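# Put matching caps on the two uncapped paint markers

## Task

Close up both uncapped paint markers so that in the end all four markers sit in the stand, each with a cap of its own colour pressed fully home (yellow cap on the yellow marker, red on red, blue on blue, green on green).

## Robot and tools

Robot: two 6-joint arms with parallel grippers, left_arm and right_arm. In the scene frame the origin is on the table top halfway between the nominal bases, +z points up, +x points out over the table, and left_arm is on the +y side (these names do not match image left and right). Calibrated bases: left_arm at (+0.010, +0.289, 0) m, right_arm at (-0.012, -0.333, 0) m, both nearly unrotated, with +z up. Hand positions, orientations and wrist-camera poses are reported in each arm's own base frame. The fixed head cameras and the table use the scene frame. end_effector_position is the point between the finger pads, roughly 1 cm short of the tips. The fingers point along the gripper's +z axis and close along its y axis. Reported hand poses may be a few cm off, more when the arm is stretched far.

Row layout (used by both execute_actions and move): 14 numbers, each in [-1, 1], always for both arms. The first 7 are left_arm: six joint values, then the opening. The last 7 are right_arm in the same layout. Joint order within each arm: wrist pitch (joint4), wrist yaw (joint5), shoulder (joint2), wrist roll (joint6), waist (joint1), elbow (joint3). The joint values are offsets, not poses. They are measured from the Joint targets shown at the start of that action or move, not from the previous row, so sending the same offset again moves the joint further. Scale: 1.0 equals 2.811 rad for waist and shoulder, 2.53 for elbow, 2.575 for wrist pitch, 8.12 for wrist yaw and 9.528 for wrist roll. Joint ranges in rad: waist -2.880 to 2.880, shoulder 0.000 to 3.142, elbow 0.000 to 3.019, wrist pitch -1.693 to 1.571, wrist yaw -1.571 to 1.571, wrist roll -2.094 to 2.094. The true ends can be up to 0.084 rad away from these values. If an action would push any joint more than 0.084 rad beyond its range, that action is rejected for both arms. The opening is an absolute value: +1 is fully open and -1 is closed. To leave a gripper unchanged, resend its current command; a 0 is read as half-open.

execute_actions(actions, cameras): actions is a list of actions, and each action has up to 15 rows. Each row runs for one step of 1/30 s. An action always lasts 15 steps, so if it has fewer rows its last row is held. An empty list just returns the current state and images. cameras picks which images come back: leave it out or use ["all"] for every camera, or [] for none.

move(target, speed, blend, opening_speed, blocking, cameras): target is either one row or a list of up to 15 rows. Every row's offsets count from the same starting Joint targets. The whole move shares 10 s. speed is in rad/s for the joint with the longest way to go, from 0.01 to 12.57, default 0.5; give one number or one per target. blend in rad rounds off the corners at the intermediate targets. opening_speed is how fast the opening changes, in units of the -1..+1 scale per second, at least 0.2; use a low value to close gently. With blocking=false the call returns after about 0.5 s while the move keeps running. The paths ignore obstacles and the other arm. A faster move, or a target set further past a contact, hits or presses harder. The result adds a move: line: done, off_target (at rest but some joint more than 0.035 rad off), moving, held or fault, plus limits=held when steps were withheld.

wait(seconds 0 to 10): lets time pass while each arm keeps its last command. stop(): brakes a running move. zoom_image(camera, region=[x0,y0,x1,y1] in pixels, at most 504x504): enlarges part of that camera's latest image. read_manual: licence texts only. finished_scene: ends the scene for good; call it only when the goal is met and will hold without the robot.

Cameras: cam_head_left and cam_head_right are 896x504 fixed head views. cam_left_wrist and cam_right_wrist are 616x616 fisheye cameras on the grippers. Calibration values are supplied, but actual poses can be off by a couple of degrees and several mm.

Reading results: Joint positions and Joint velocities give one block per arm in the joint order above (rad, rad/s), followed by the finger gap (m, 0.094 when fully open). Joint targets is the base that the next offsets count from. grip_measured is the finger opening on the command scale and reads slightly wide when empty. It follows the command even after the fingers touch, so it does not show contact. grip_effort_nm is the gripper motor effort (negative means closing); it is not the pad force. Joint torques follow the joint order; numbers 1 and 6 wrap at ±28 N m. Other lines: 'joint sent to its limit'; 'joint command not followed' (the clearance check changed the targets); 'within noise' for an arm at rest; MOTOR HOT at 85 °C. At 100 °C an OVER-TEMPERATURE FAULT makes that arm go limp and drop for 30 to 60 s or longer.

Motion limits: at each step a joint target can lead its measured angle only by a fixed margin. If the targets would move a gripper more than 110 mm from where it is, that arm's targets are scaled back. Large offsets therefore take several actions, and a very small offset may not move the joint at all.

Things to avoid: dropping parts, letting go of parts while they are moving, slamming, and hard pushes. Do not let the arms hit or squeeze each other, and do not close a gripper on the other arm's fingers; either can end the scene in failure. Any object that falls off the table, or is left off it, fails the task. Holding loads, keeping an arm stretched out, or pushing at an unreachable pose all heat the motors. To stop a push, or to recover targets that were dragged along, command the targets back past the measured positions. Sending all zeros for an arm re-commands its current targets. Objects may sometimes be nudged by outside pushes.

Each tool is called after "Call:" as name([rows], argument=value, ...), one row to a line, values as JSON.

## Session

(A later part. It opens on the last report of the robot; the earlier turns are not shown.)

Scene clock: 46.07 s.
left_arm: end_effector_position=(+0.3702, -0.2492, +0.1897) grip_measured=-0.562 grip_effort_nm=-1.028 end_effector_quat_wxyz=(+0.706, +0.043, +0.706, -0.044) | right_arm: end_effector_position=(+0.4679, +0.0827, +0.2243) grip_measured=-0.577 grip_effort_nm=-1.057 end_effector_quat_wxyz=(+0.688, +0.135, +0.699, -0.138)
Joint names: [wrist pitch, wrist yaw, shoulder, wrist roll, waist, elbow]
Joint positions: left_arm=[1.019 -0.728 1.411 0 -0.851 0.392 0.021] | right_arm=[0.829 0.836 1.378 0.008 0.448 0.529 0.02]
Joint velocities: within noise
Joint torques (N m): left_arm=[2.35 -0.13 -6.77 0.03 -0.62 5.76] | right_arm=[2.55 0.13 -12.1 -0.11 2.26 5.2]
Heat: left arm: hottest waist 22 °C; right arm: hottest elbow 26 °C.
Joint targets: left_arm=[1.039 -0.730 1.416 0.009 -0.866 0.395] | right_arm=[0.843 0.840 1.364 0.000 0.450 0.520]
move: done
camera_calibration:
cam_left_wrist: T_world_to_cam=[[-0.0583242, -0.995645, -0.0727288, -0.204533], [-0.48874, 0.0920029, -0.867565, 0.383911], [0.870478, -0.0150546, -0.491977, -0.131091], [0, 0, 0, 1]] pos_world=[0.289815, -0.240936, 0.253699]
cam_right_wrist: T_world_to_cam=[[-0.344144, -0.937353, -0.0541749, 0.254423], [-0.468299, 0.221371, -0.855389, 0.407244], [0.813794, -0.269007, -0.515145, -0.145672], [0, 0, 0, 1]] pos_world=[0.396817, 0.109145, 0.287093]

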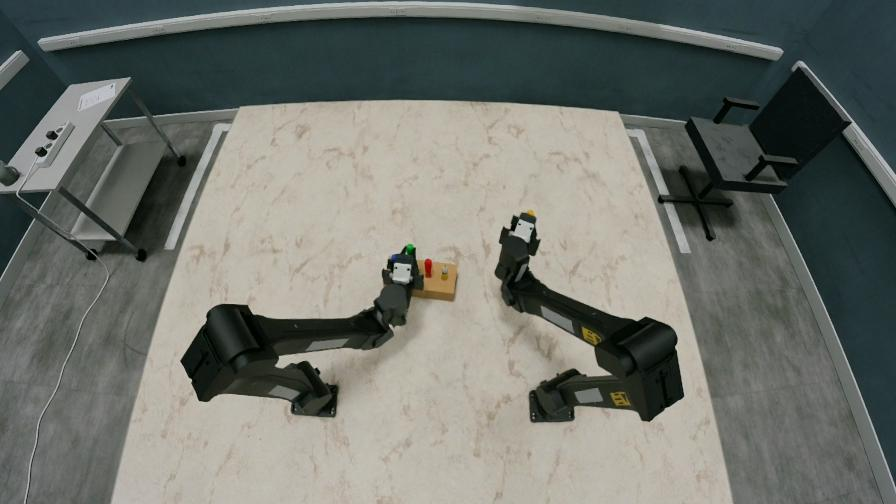

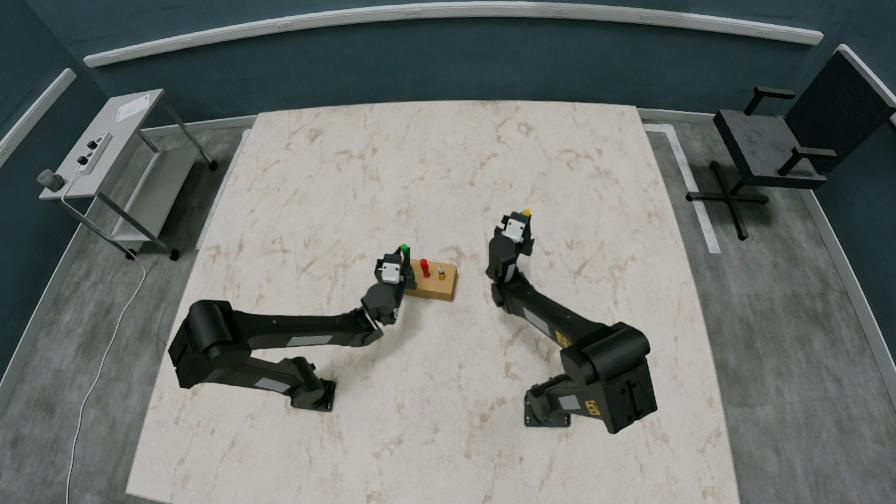

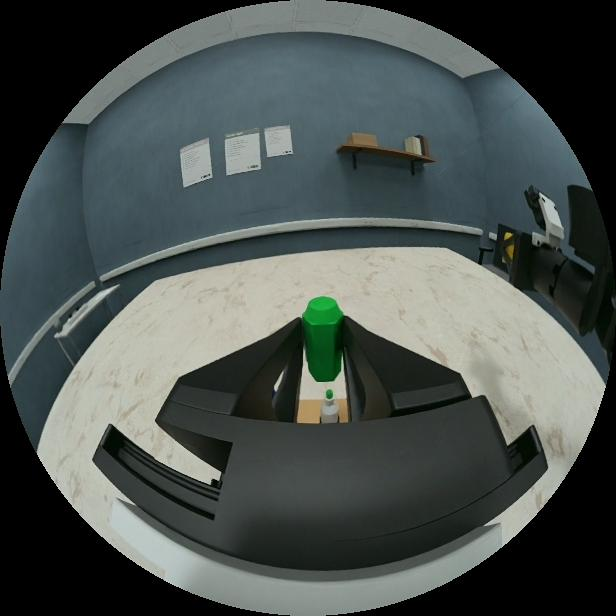

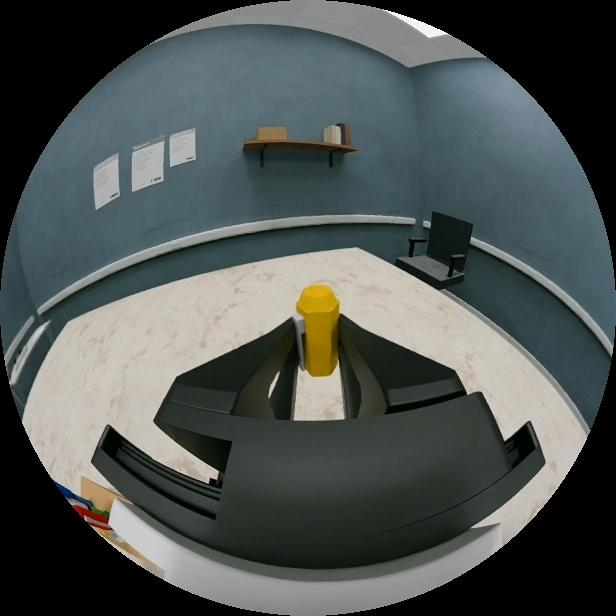

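Call:
zoom_image(camera="cam_head_left", region=[400, 236, 436, 272])

Call:
zoom_image(camera="cam_head_right", region=[395, 236, 431, 272])

Scaled by 14.000 from the camera's 896x504 image, which has a finer 1280x720 frame.

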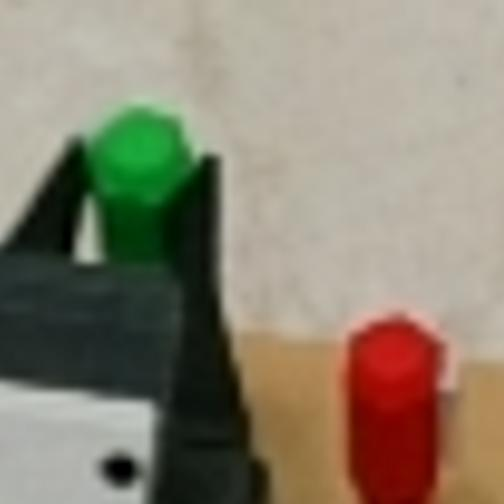

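Scaled by 14.000 from the camera's 896x504 image, which has a finer 1280x720 frame.

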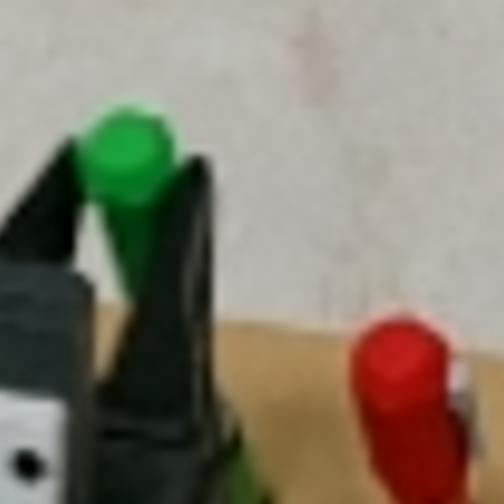

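Call:
move(target=[0.01258, -0.00074, 0.01124, 0, -0.00213, -0.00032, -0.78, 0, 0, 0, 0, 0, 0, -0.78], speed=0.05, cameras=["cam_left_wrist", "cam_head_left", "cam_head_right"])

Call:
zoom_image(camera="cam_left_wrist", region=[290, 350, 370, 430])

Scene clock: 51.87 s.
left_arm: end_effector_position=(+0.3700, -0.2517, +0.1835) grip_measured=-0.562 grip_effort_nm=-1.033 end_effector_quat_wxyz=(+0.706, +0.043, +0.705, -0.044) | right_arm: end_effector_position=(+0.4679, +0.0827, +0.2243) grip_measured=-0.577 grip_effort_nm=-1.057 end_effector_quat_wxyz=(+0.688, +0.135, +0.699, -0.138)
Joint names: [wrist pitch, wrist yaw, shoulder, wrist roll, waist, elbow]
Joint positions: left_arm=[1.051 -0.733 1.442 0 -0.856 0.392 0.021] | right_arm=[0.829 0.836 1.378 0.008 0.448 0.529 0.02]
Joint velocities: within noise
Joint torques (N m): left_arm=[2.39 -0.13 -6.89 0.03 -0.62 5.48] | right_arm=[2.54 0.13 -12.16 -0.11 2.26 5.22]
Heat: left arm: hottest waist 22 °C; right arm: hottest elbow 26 °C.
Joint targets: left_arm=[1.071 -0.736 1.448 0.009 -0.871 0.394] | right_arm=[0.843 0.840 1.364 0.000 0.450 0.520]
move: done
camera_calibration:
cam_left_wrist: T_world_to_cam=[[-0.0582122, -0.995713, -0.0718777, -0.20765], [-0.488053, 0.091194, -0.868037, 0.378326], [0.870871, -0.0154502, -0.491269, -0.134301], [0, 0, 0, 1]] pos_world=[0.289514, -0.243335, 0.247498]
Images, in order (width x height): cam_head_left 896x504, cam_head_right 896x504, cam_left_wrist 616x616.

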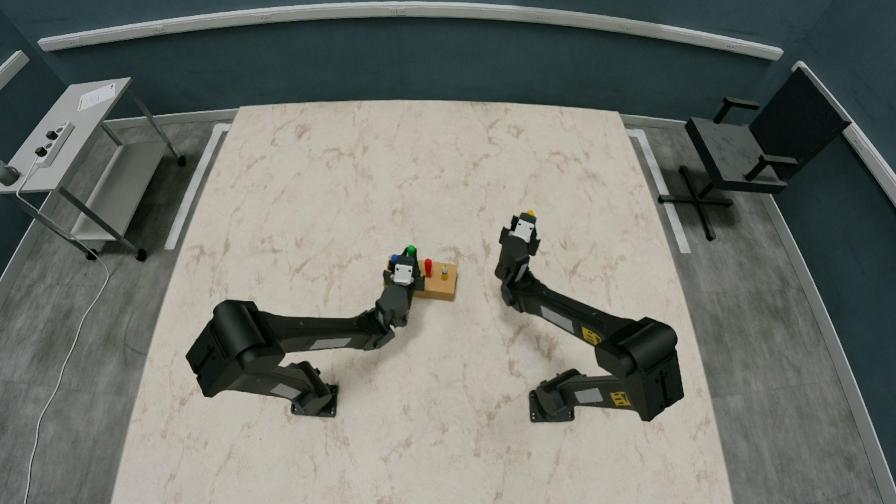

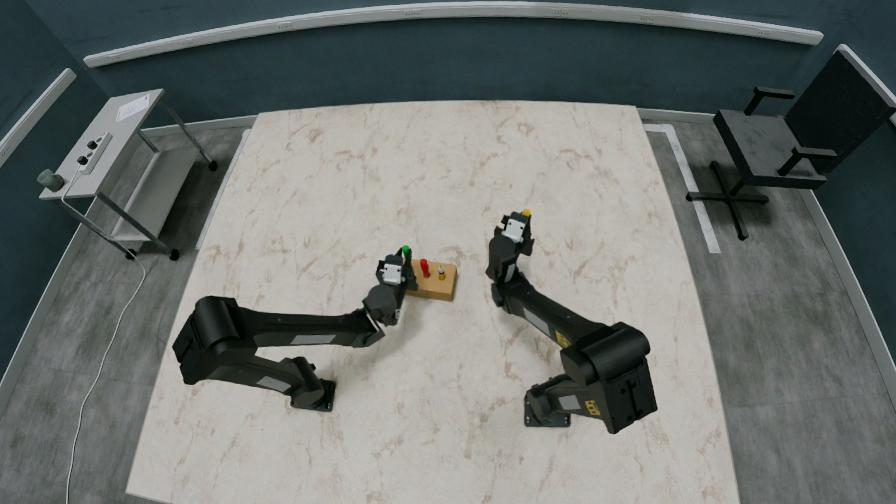

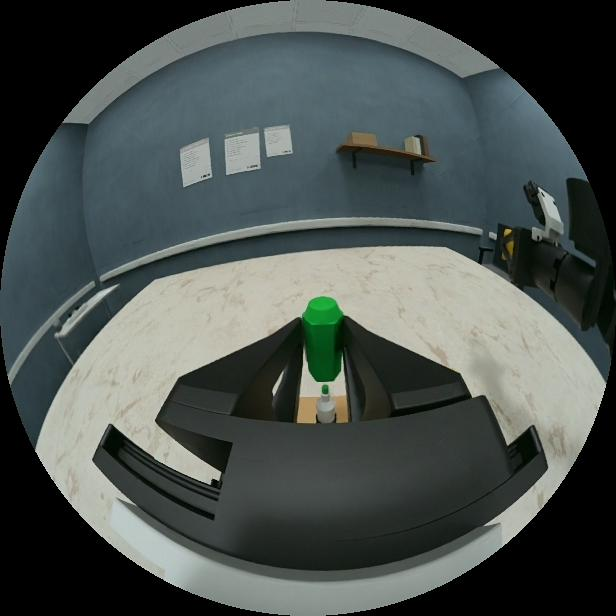

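Scaled by 6.300 from the camera's 616x616 image, which has a finer 880x880 frame.

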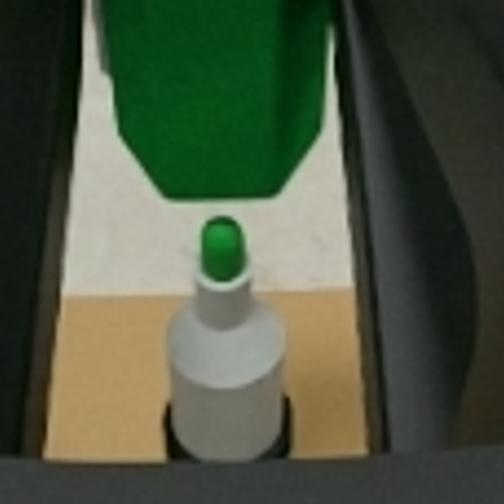

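Call:
move(target=[0.04427, 0, 0.03664, 0, 0, -0.00435, -0.78, 0, 0, 0, 0, 0, 0, -0.78], speed=0.08, cameras=["cam_left_wrist", "cam_head_left", "cam_head_right"])

Call:
zoom_image(camera="cam_left_wrist", region=[280, 290, 400, 410])

Call:
zoom_image(camera="cam_head_right", region=[380, 236, 450, 306])

Scene clock: 54.33 s.
left_arm: end_effector_position=(+0.3707, -0.2525, +0.1624) grip_measured=-0.562 grip_effort_nm=-1.033 end_effector_quat_wxyz=(+0.708, +0.041, +0.704, -0.045) | right_arm: end_effector_position=(+0.4679, +0.0827, +0.2243) grip_measured=-0.577 grip_effort_nm=-1.053 end_effector_quat_wxyz=(+0.688, +0.135, +0.699, -0.138)
Joint names: [wrist pitch, wrist yaw, shoulder, wrist roll, waist, elbow]
Joint positions: left_arm=[1.168 -0.734 1.543 0 -0.857 0.383 0.021] | right_arm=[0.829 0.836 1.378 0.008 0.448 0.529 0.02]
Joint velocities: within noise
Joint torques (N m): left_arm=[2.25 -0.1 -7.12 0.03 -0.62 4.53] | right_arm=[2.54 0.13 -12.16 -0.11 2.26 5.2]
Heat: left arm: hottest waist 22 °C; right arm: hottest elbow 26 °C.
Joint targets: left_arm=[1.185 -0.737 1.551 0.009 -0.871 0.383] | right_arm=[0.843 0.840 1.364 0.000 0.450 0.520]
move: done
camera_calibration:
cam_left_wrist: T_world_to_cam=[[-0.0572058, -0.996103, -0.0671352, -0.21123], [-0.483958, 0.0864841, -0.870807, 0.358107], [0.873219, -0.0173246, -0.487019, -0.147367], [0, 0, 0, 1]] pos_world=[0.289908, -0.243931, 0.22589]
Images, in order (width x height): cam_head_left 896x504, cam_head_right 896x504, cam_left_wrist 616x616.

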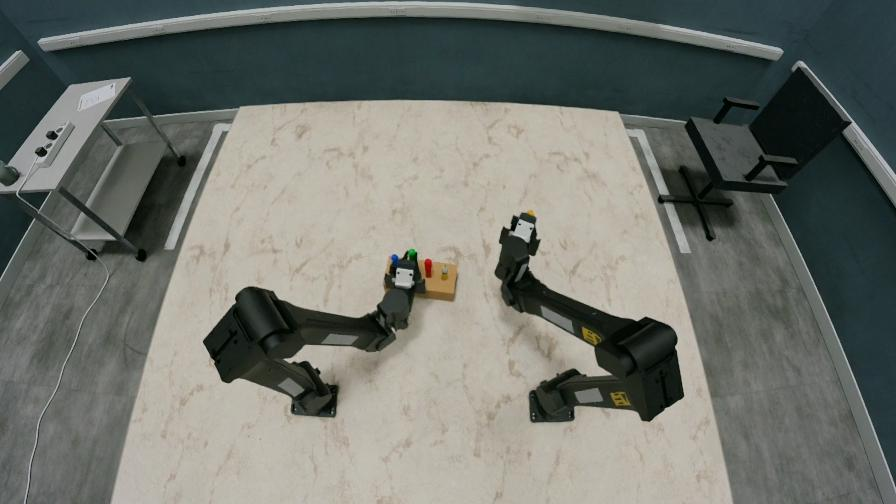

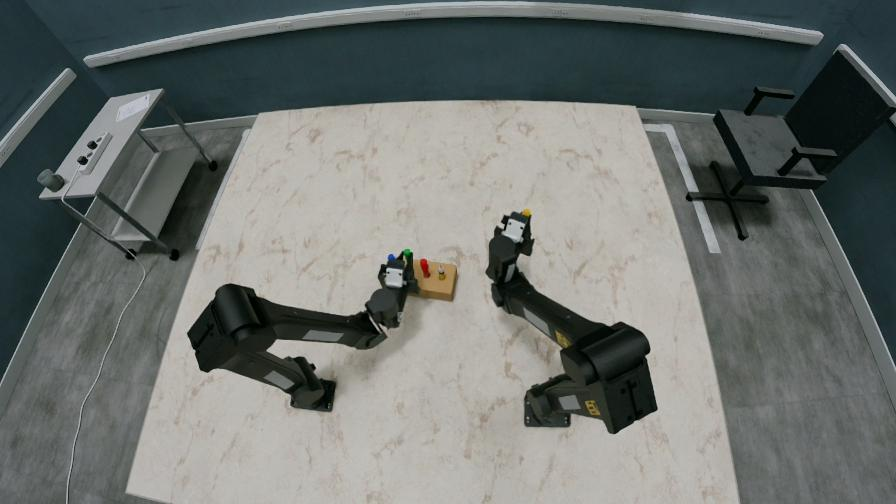

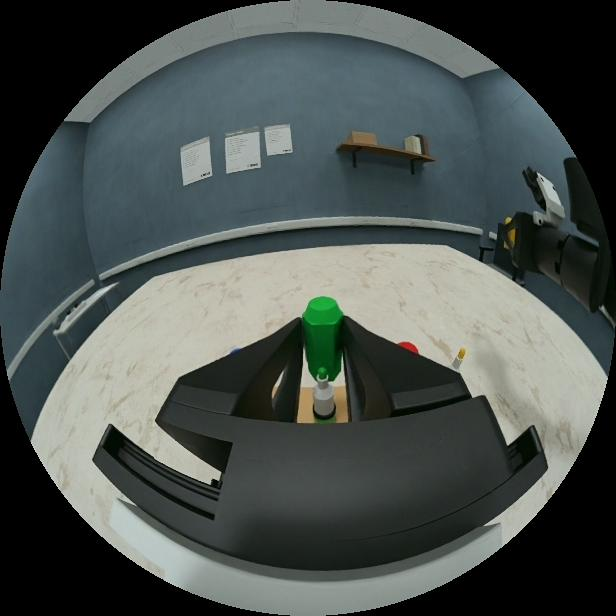

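Scaled by 4.200 from the camera's 616x616 image, which has a finer 880x880 frame.

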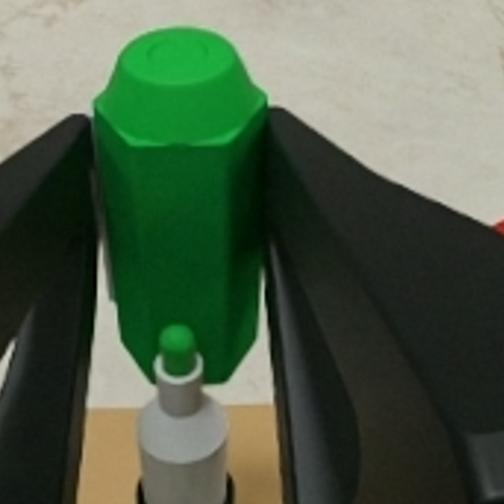

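Scaled by 7.200 from the camera's 896x504 image, which has a finer 1280x720 frame.

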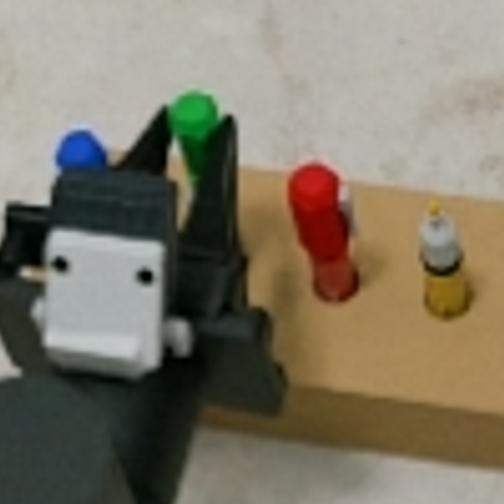

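Call:
move(target=[-0.0687, 0, -0.0509, 0, 0, 0.0241, -0.78, 0, 0, 0, 0, 0, 0, -0.78], speed=0.4, cameras=["cam_head_left", "cam_head_right", "cam_left_wrist"])

Scene clock: 57.77 s.
left_arm: end_effector_position=(+0.3728, -0.2550, +0.1932) grip_measured=-0.562 grip_effort_nm=-1.033 end_effector_quat_wxyz=(+0.707, +0.042, +0.704, -0.045) | right_arm: end_effector_position=(+0.4679, +0.0827, +0.2243) grip_measured=-0.577 grip_effort_nm=-1.053 end_effector_quat_wxyz=(+0.688, +0.135, +0.699, -0.138)
Joint names: [wrist pitch, wrist yaw, shoulder, wrist roll, waist, elbow]
Joint positions: left_arm=[1.013 -0.734 1.418 0 -0.857 0.41 0.021] | right_arm=[0.829 0.836 1.378 0.008 0.448 0.529 0.02]
Joint velocities: within noise
Joint torques (N m): left_arm=[1.48 -0.1 -7.94 0.02 -0.62 8.32] | right_arm=[2.54 0.13 -12.22 -0.11 2.26 5.2]
Heat: left arm: hottest waist 22 °C; right arm: hottest elbow 26 °C.
Joint targets: left_arm=[1.008 -0.737 1.408 0.009 -0.871 0.444] | right_arm=[0.843 0.840 1.364 0.000 0.450 0.520]
move: done
camera_calibration:
cam_left_wrist: T_world_to_cam=[[-0.057293, -0.99597, -0.0690038, -0.211071], [-0.485464, 0.0881884, -0.869798, 0.387044], [0.872378, -0.0163345, -0.48856, -0.133437], [0, 0, 0, 1]] pos_world=[0.29221, -0.246533, 0.256893]
Images, in order (width x height): cam_head_left 896x504, cam_head_right 896x504, cam_left_wrist 616x616.

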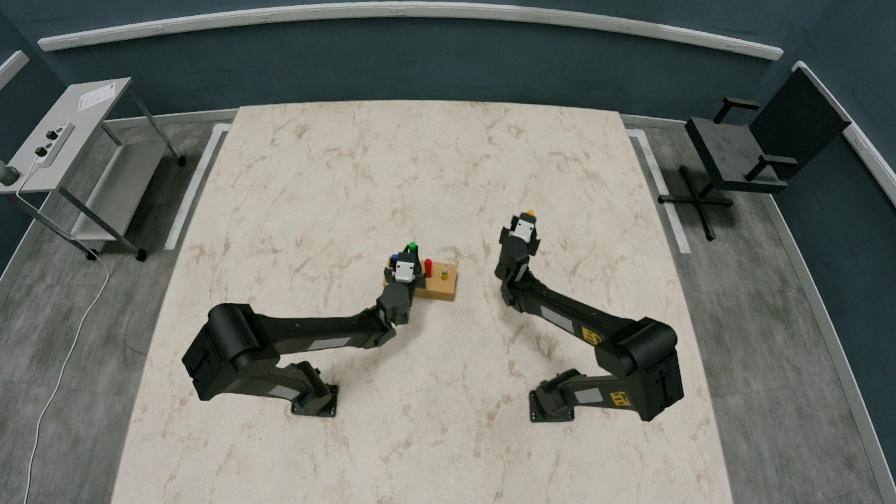

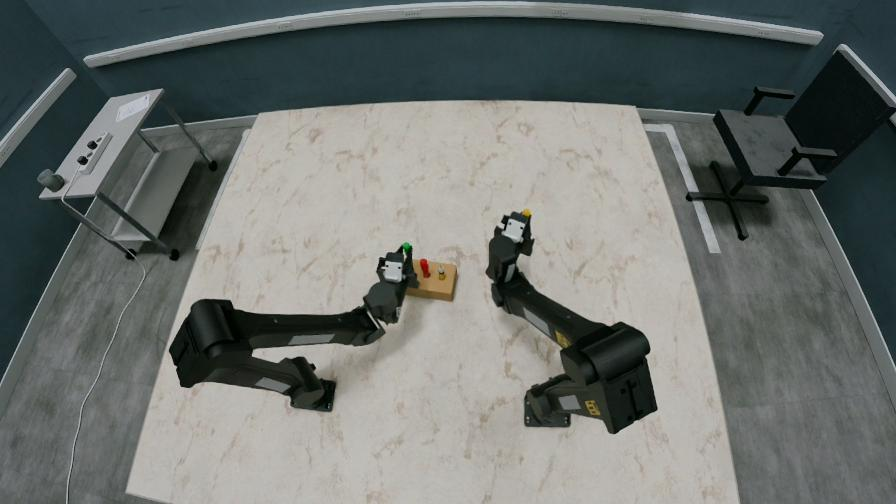

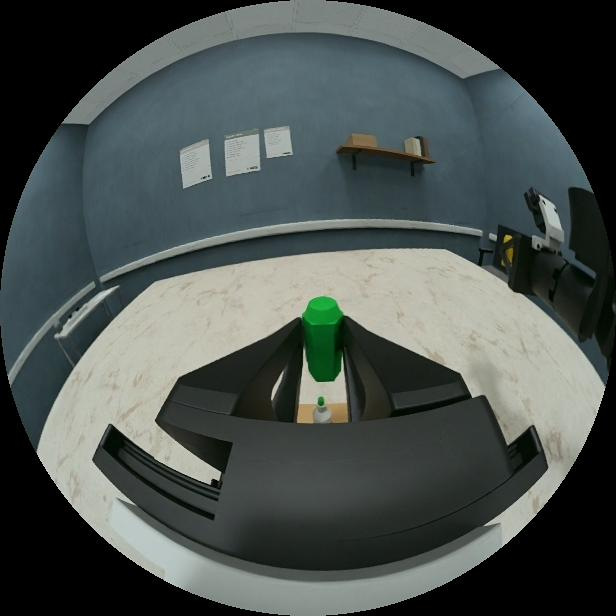

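Call:
zoom_image(camera="cam_left_wrist", region=[260, 280, 390, 440])

Call:
zoom_image(camera="cam_head_right", region=[370, 230, 480, 310])

Call:
zoom_image(camera="cam_head_left", region=[370, 230, 480, 310])

Scaled by 3.150 from the camera's 616x616 image, which has a finer 880x880 frame.

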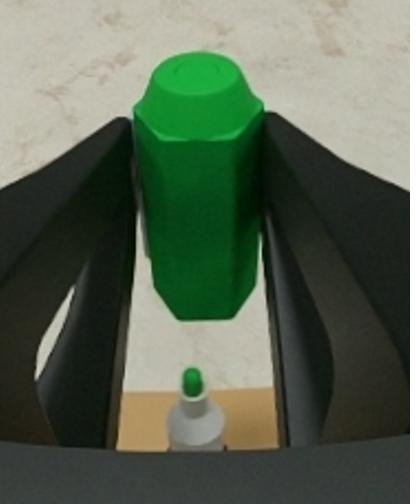

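Scaled by 4.582 from the camera's 896x504 image, which has a finer 1280x720 frame.

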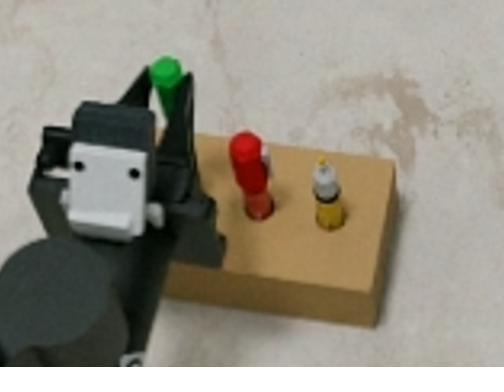

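Scaled by 4.582 from the camera's 896x504 image, which has a finer 1280x720 frame.

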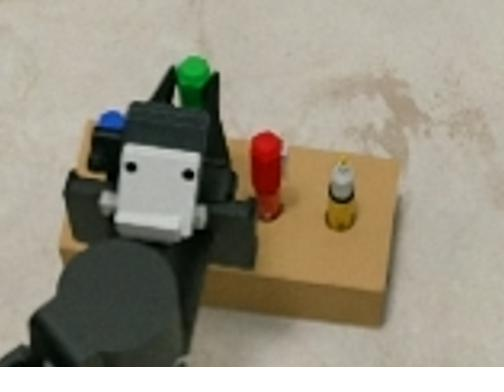

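Call:
move(target=[0.0338, -0.0016, 0.0192, 0, -0.0046, -0.0261, -0.78, 0, 0, 0, 0, 0, 0, -0.78], speed=0.25, cameras=["cam_head_left", "cam_head_right", "cam_left_wrist"])

Call:
zoom_image(camera="cam_left_wrist", region=[270, 290, 380, 430])

Scene clock: 60.97 s.
left_arm: end_effector_position=(+0.3637, -0.2502, +0.1747) grip_measured=-0.562 grip_effort_nm=-1.038 end_effector_quat_wxyz=(+0.704, +0.046, +0.708, -0.041) | right_arm: end_effector_position=(+0.4679, +0.0827, +0.2243) grip_measured=-0.577 grip_effort_nm=-1.062 end_effector_quat_wxyz=(+0.688, +0.135, +0.699, -0.138)
Joint names: [wrist pitch, wrist yaw, shoulder, wrist roll, waist, elbow]
Joint positions: left_arm=[1.076 -0.747 1.459 0 -0.869 0.374 0.021] | right_arm=[0.829 0.836 1.378 0.008 0.448 0.529 0.02]
Joint velocities: within noise
Joint torques (N m): left_arm=[2.36 -0.14 -7 0.03 -0.62 5.38] | right_arm=[2.55 0.13 -12.16 -0.11 2.32 5.2]
Heat: left arm: hottest waist 22 °C; right arm: hottest elbow 26 °C.
Joint targets: left_arm=[1.095 -0.750 1.462 0.009 -0.884 0.378] | right_arm=[0.843 0.840 1.364 0.000 0.450 0.520]
move: done
camera_calibration:
cam_left_wrist: T_world_to_cam=[[-0.058409, -0.995103, -0.0797445, -0.205615], [-0.493804, 0.0982235, -0.864008, 0.370545], [0.867609, -0.0110877, -0.497123, -0.129843], [0, 0, 0, 1]] pos_world=[0.28362, -0.242444, 0.239209]
Images, in order (width x height): cam_head_left 896x504, cam_head_right 896x504, cam_left_wrist 616x616.

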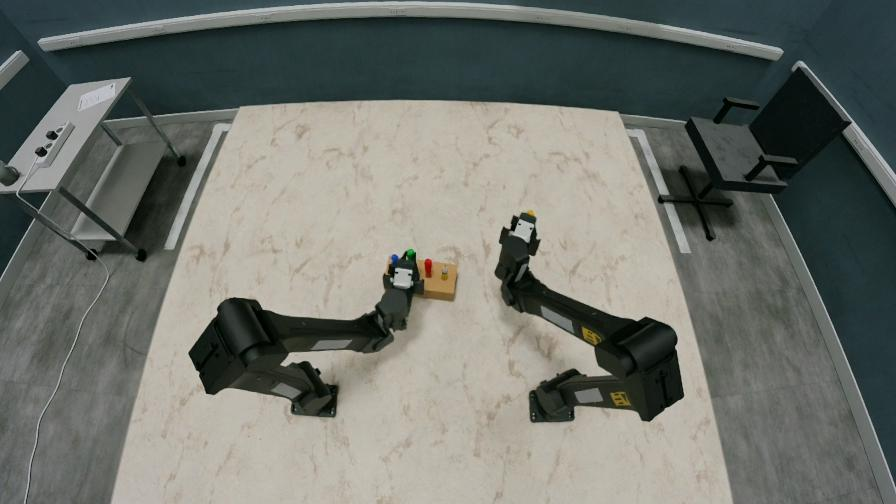

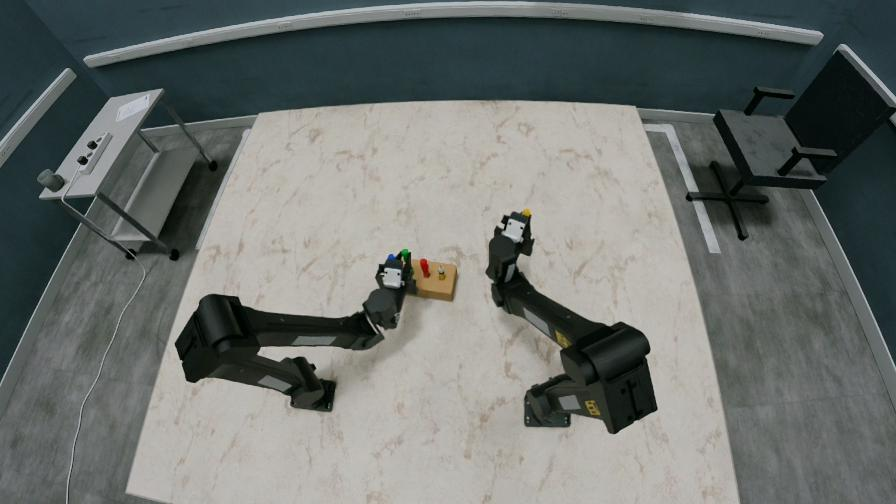

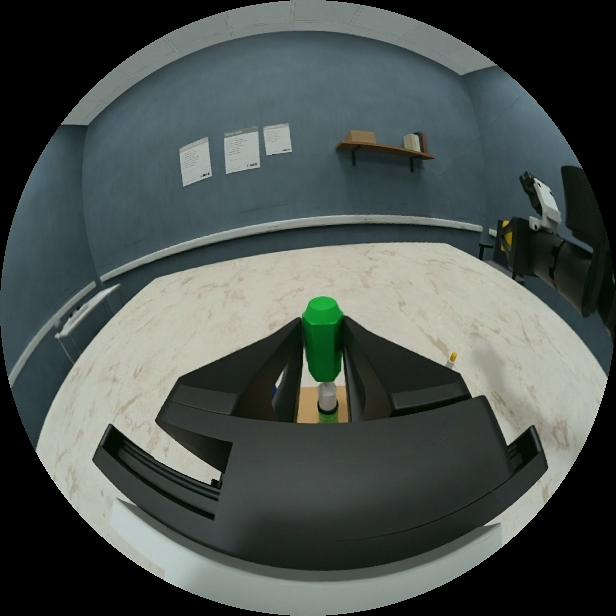

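Scaled by 3.600 from the camera's 616x616 image, which has a finer 880x880 frame.

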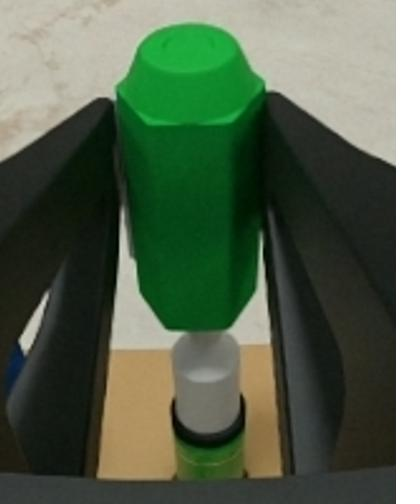

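Call:
zoom_image(camera="cam_left_wrist", region=[300, 360, 350, 420])

Call:
zoom_image(camera="cam_head_right", region=[375, 235, 465, 295])

Call:
zoom_image(camera="cam_head_left", region=[375, 235, 465, 295])

Scaled by 8.400 from the camera's 616x616 image, which has a finer 880x880 frame.

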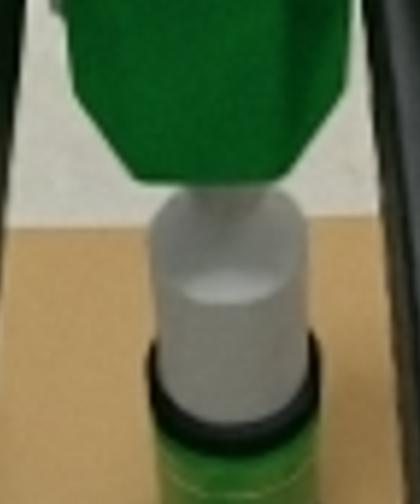

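Scaled by 5.600 from the camera's 896x504 image, which has a finer 1280x720 frame.

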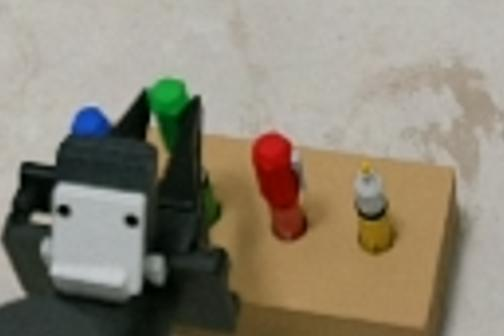

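Scaled by 5.600 from the camera's 896x504 image, which has a finer 1280x720 frame.

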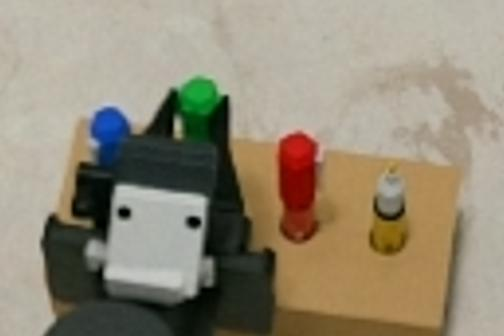

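Call:
move(target=[0, 0, 0, 0, 0, 0, -0.78, 0.0132, -0.2812, 0.0416, 0, -0.1679, 0.0443, -0.78], speed=1.5, cameras=["cam_head_right", "cam_right_wrist"])

Scene clock: 66.20 s.
left_arm: end_effector_position=(+0.3637, -0.2502, +0.1748) grip_measured=-0.562 grip_effort_nm=-1.033 end_effector_quat_wxyz=(+0.704, +0.046, +0.708, -0.041) | right_arm: end_effector_position=(+0.3937, +0.1649, +0.2255) grip_measured=-0.576 grip_effort_nm=-1.062 end_effector_quat_wxyz=(+0.534, -0.462, +0.535, +0.464)
Joint names: [wrist pitch, wrist yaw, shoulder, wrist roll, waist, elbow]
Joint positions: left_arm=[1.076 -0.747 1.459 0 -0.869 0.374 0.021] | right_arm=[0.864 -1.44 1.455 0.007 -0.013 0.596 0.02]
Joint velocities: within noise
Joint torques (N m): left_arm=[2.33 -0.13 -7.06 0.03 -0.62 5.39] | right_arm=[2.18 -0.24 -9.41 -0.11 1.2 7.97]
Heat: left arm: hottest waist 22 °C; right arm: hottest elbow 26 °C.
Joint targets: left_arm=[1.095 -0.749 1.462 0.009 -0.884 0.378] | right_arm=[0.877 -1.444 1.481 0.000 -0.022 0.632]
move: off_target (right_arm); right_arm: the elbow is farthest, 0.036 rad from its target
camera_calibration:
cam_right_wrist: T_world_to_cam=[[0.992392, -0.105498, -0.063463, -0.35519], [-0.107723, -0.494489, -0.862483, 0.332999], [0.0596085, 0.862758, -0.502092, 0.0447855], [0, 0, 0, 1]] pos_world=[0.38569, 0.0885533, 0.287151]
Images, in order (width x height): cam_head_right 896x504, cam_right_wrist 616x616.

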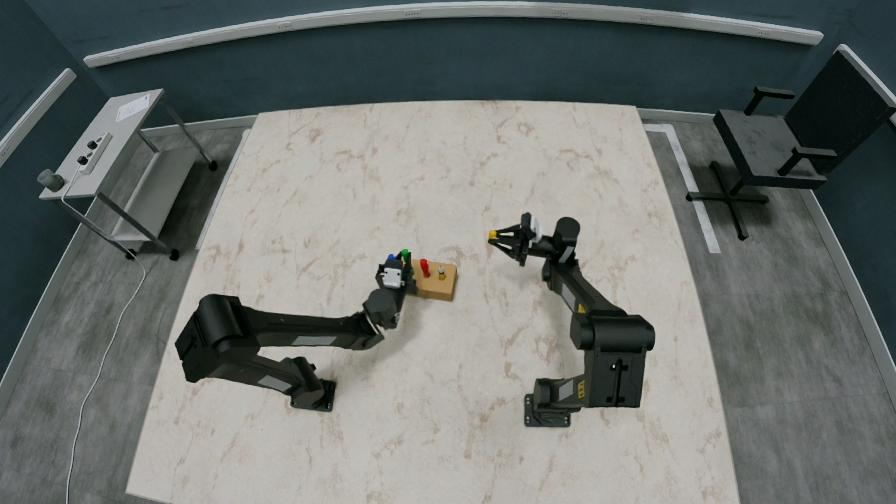

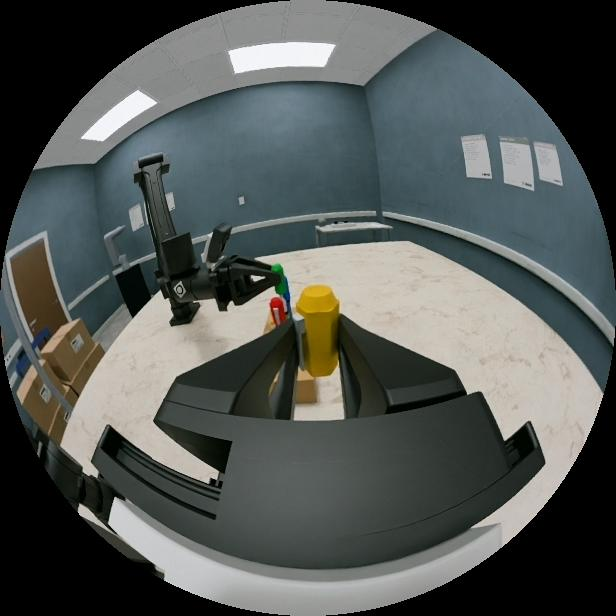

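Call:
zoom_image(camera="cam_right_wrist", region=[235, 245, 325, 345])

Call:
zoom_image(camera="cam_right_wrist", region=[262, 258, 302, 308])

Scaled by 5.040 from the camera's 616x616 image, which has a finer 880x880 frame.

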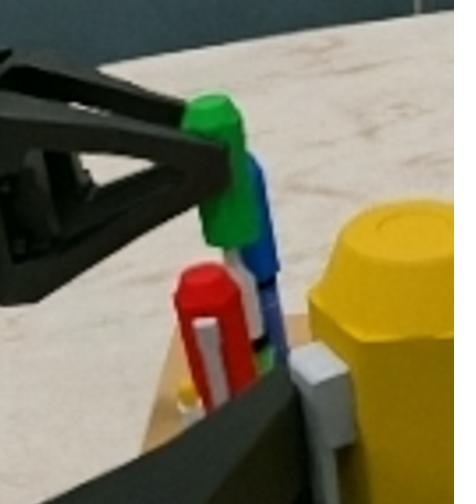

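Scaled by 10.080 from the camera's 616x616 image, which has a finer 880x880 frame.

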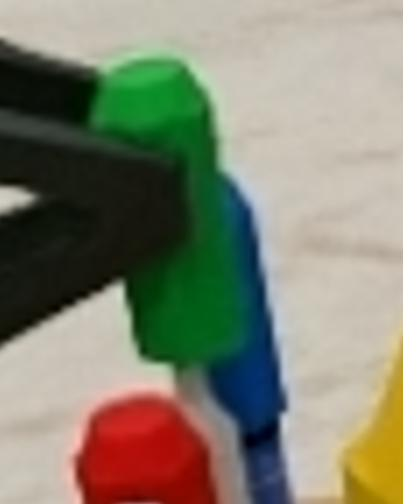

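Call:
zoom_image(camera="cam_right_wrist", region=[270, 285, 300, 321])

Call:
zoom_image(camera="cam_right_wrist", region=[268, 258, 298, 294])

Scaled by 14.000 from the camera's 616x616 image, which has a finer 880x880 frame.

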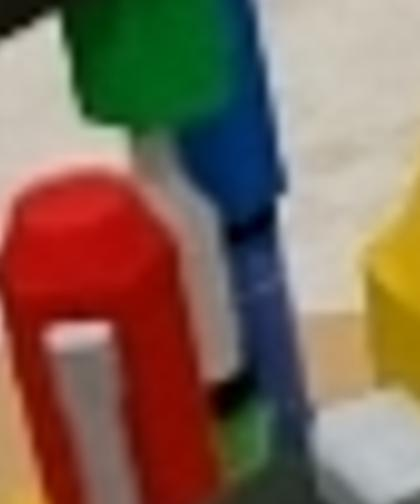

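Scaled by 14.000 from the camera's 616x616 image, which has a finer 880x880 frame.

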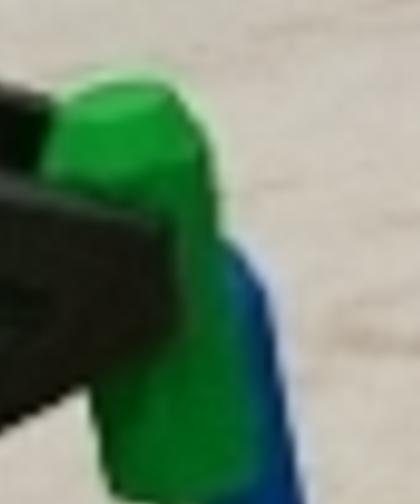

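Call:
move(target=[0.02835, -0.0011, 0.01957, 0, -0.00278, -0.00435, -0.78, 0, 0, 0, 0, 0, 0, -0.78], speed=0.2, cameras=["cam_head_left", "cam_head_right", "cam_left_wrist", "cam_right_wrist"])

Call:
zoom_image(camera="cam_right_wrist", region=[270, 285, 300, 321])

Call:
zoom_image(camera="cam_left_wrist", region=[300, 360, 350, 420])

Scene clock: 68.17 s.
left_arm: end_effector_position=(+0.3613, -0.2510, +0.1647) grip_measured=-0.562 grip_effort_nm=-1.033 end_effector_quat_wxyz=(+0.706, +0.043, +0.705, -0.044) | right_arm: end_effector_position=(+0.3937, +0.1650, +0.2257) grip_measured=-0.577 grip_effort_nm=-1.057 end_effector_quat_wxyz=(+0.534, -0.462, +0.535, +0.464)
Joint names: [wrist pitch, wrist yaw, shoulder, wrist roll, waist, elbow]
Joint positions: left_arm=[1.149 -0.755 1.512 0 -0.877 0.366 0.021] | right_arm=[0.864 -1.441 1.455 0.007 -0.013 0.596 0.02]
Joint velocities: within noise
Joint torques (N m): left_arm=[2.35 -0.13 -7.12 0.03 -0.67 4.75] | right_arm=[2.17 -0.24 -9.41 -0.11 1.2 7.97]
Heat: left arm: hottest waist 22 °C; right arm: hottest elbow 26 °C.
Joint targets: left_arm=[1.168 -0.758 1.517 0.009 -0.892 0.367] | right_arm=[0.877 -1.444 1.481 0.000 -0.022 0.633]
move: off_target (right_arm); right_arm: the elbow is farthest, 0.036 rad from its target
camera_calibration:
cam_left_wrist: T_world_to_cam=[[-0.0571417, -0.995788, -0.0717, -0.209184], [-0.487723, 0.0905072, -0.868294, 0.357322], [0.871126, -0.014646, -0.490841, -0.136021], [0, 0, 0, 1]] pos_world=[0.280812, -0.242635, 0.228497]
cam_right_wrist: T_world_to_cam=[[0.992473, -0.105184, -0.0627205, -0.355554], [-0.106924, -0.49456, -0.862541, 0.332811], [0.0597069, 0.862755, -0.502084, 0.0447898], [0, 0, 0, 1]] pos_world=[0.385789, 0.0885535, 0.287251]

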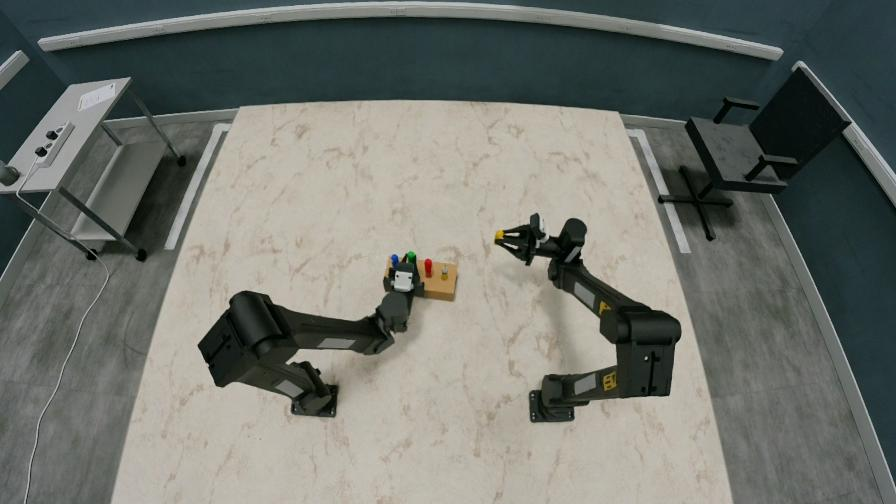

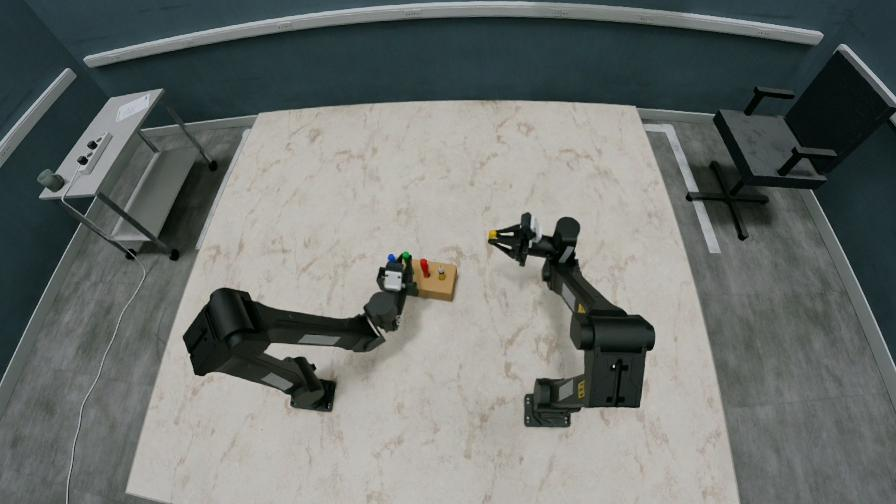

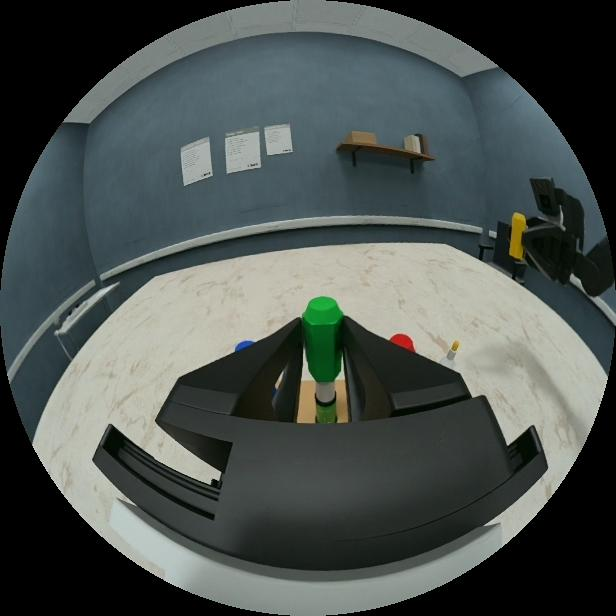

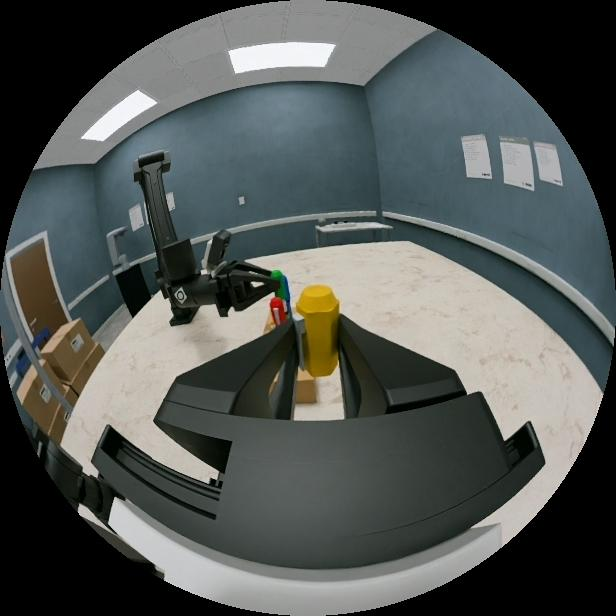

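Scaled by 14.000 from the camera's 616x616 image, which has a finer 880x880 frame.

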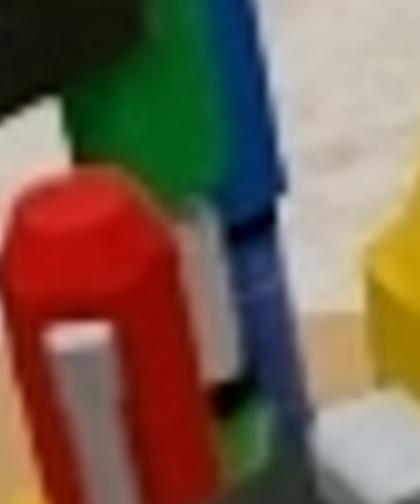

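Scaled by 8.400 from the camera's 616x616 image, which has a finer 880x880 frame.

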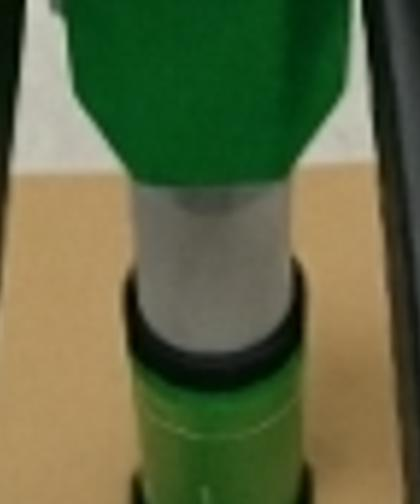

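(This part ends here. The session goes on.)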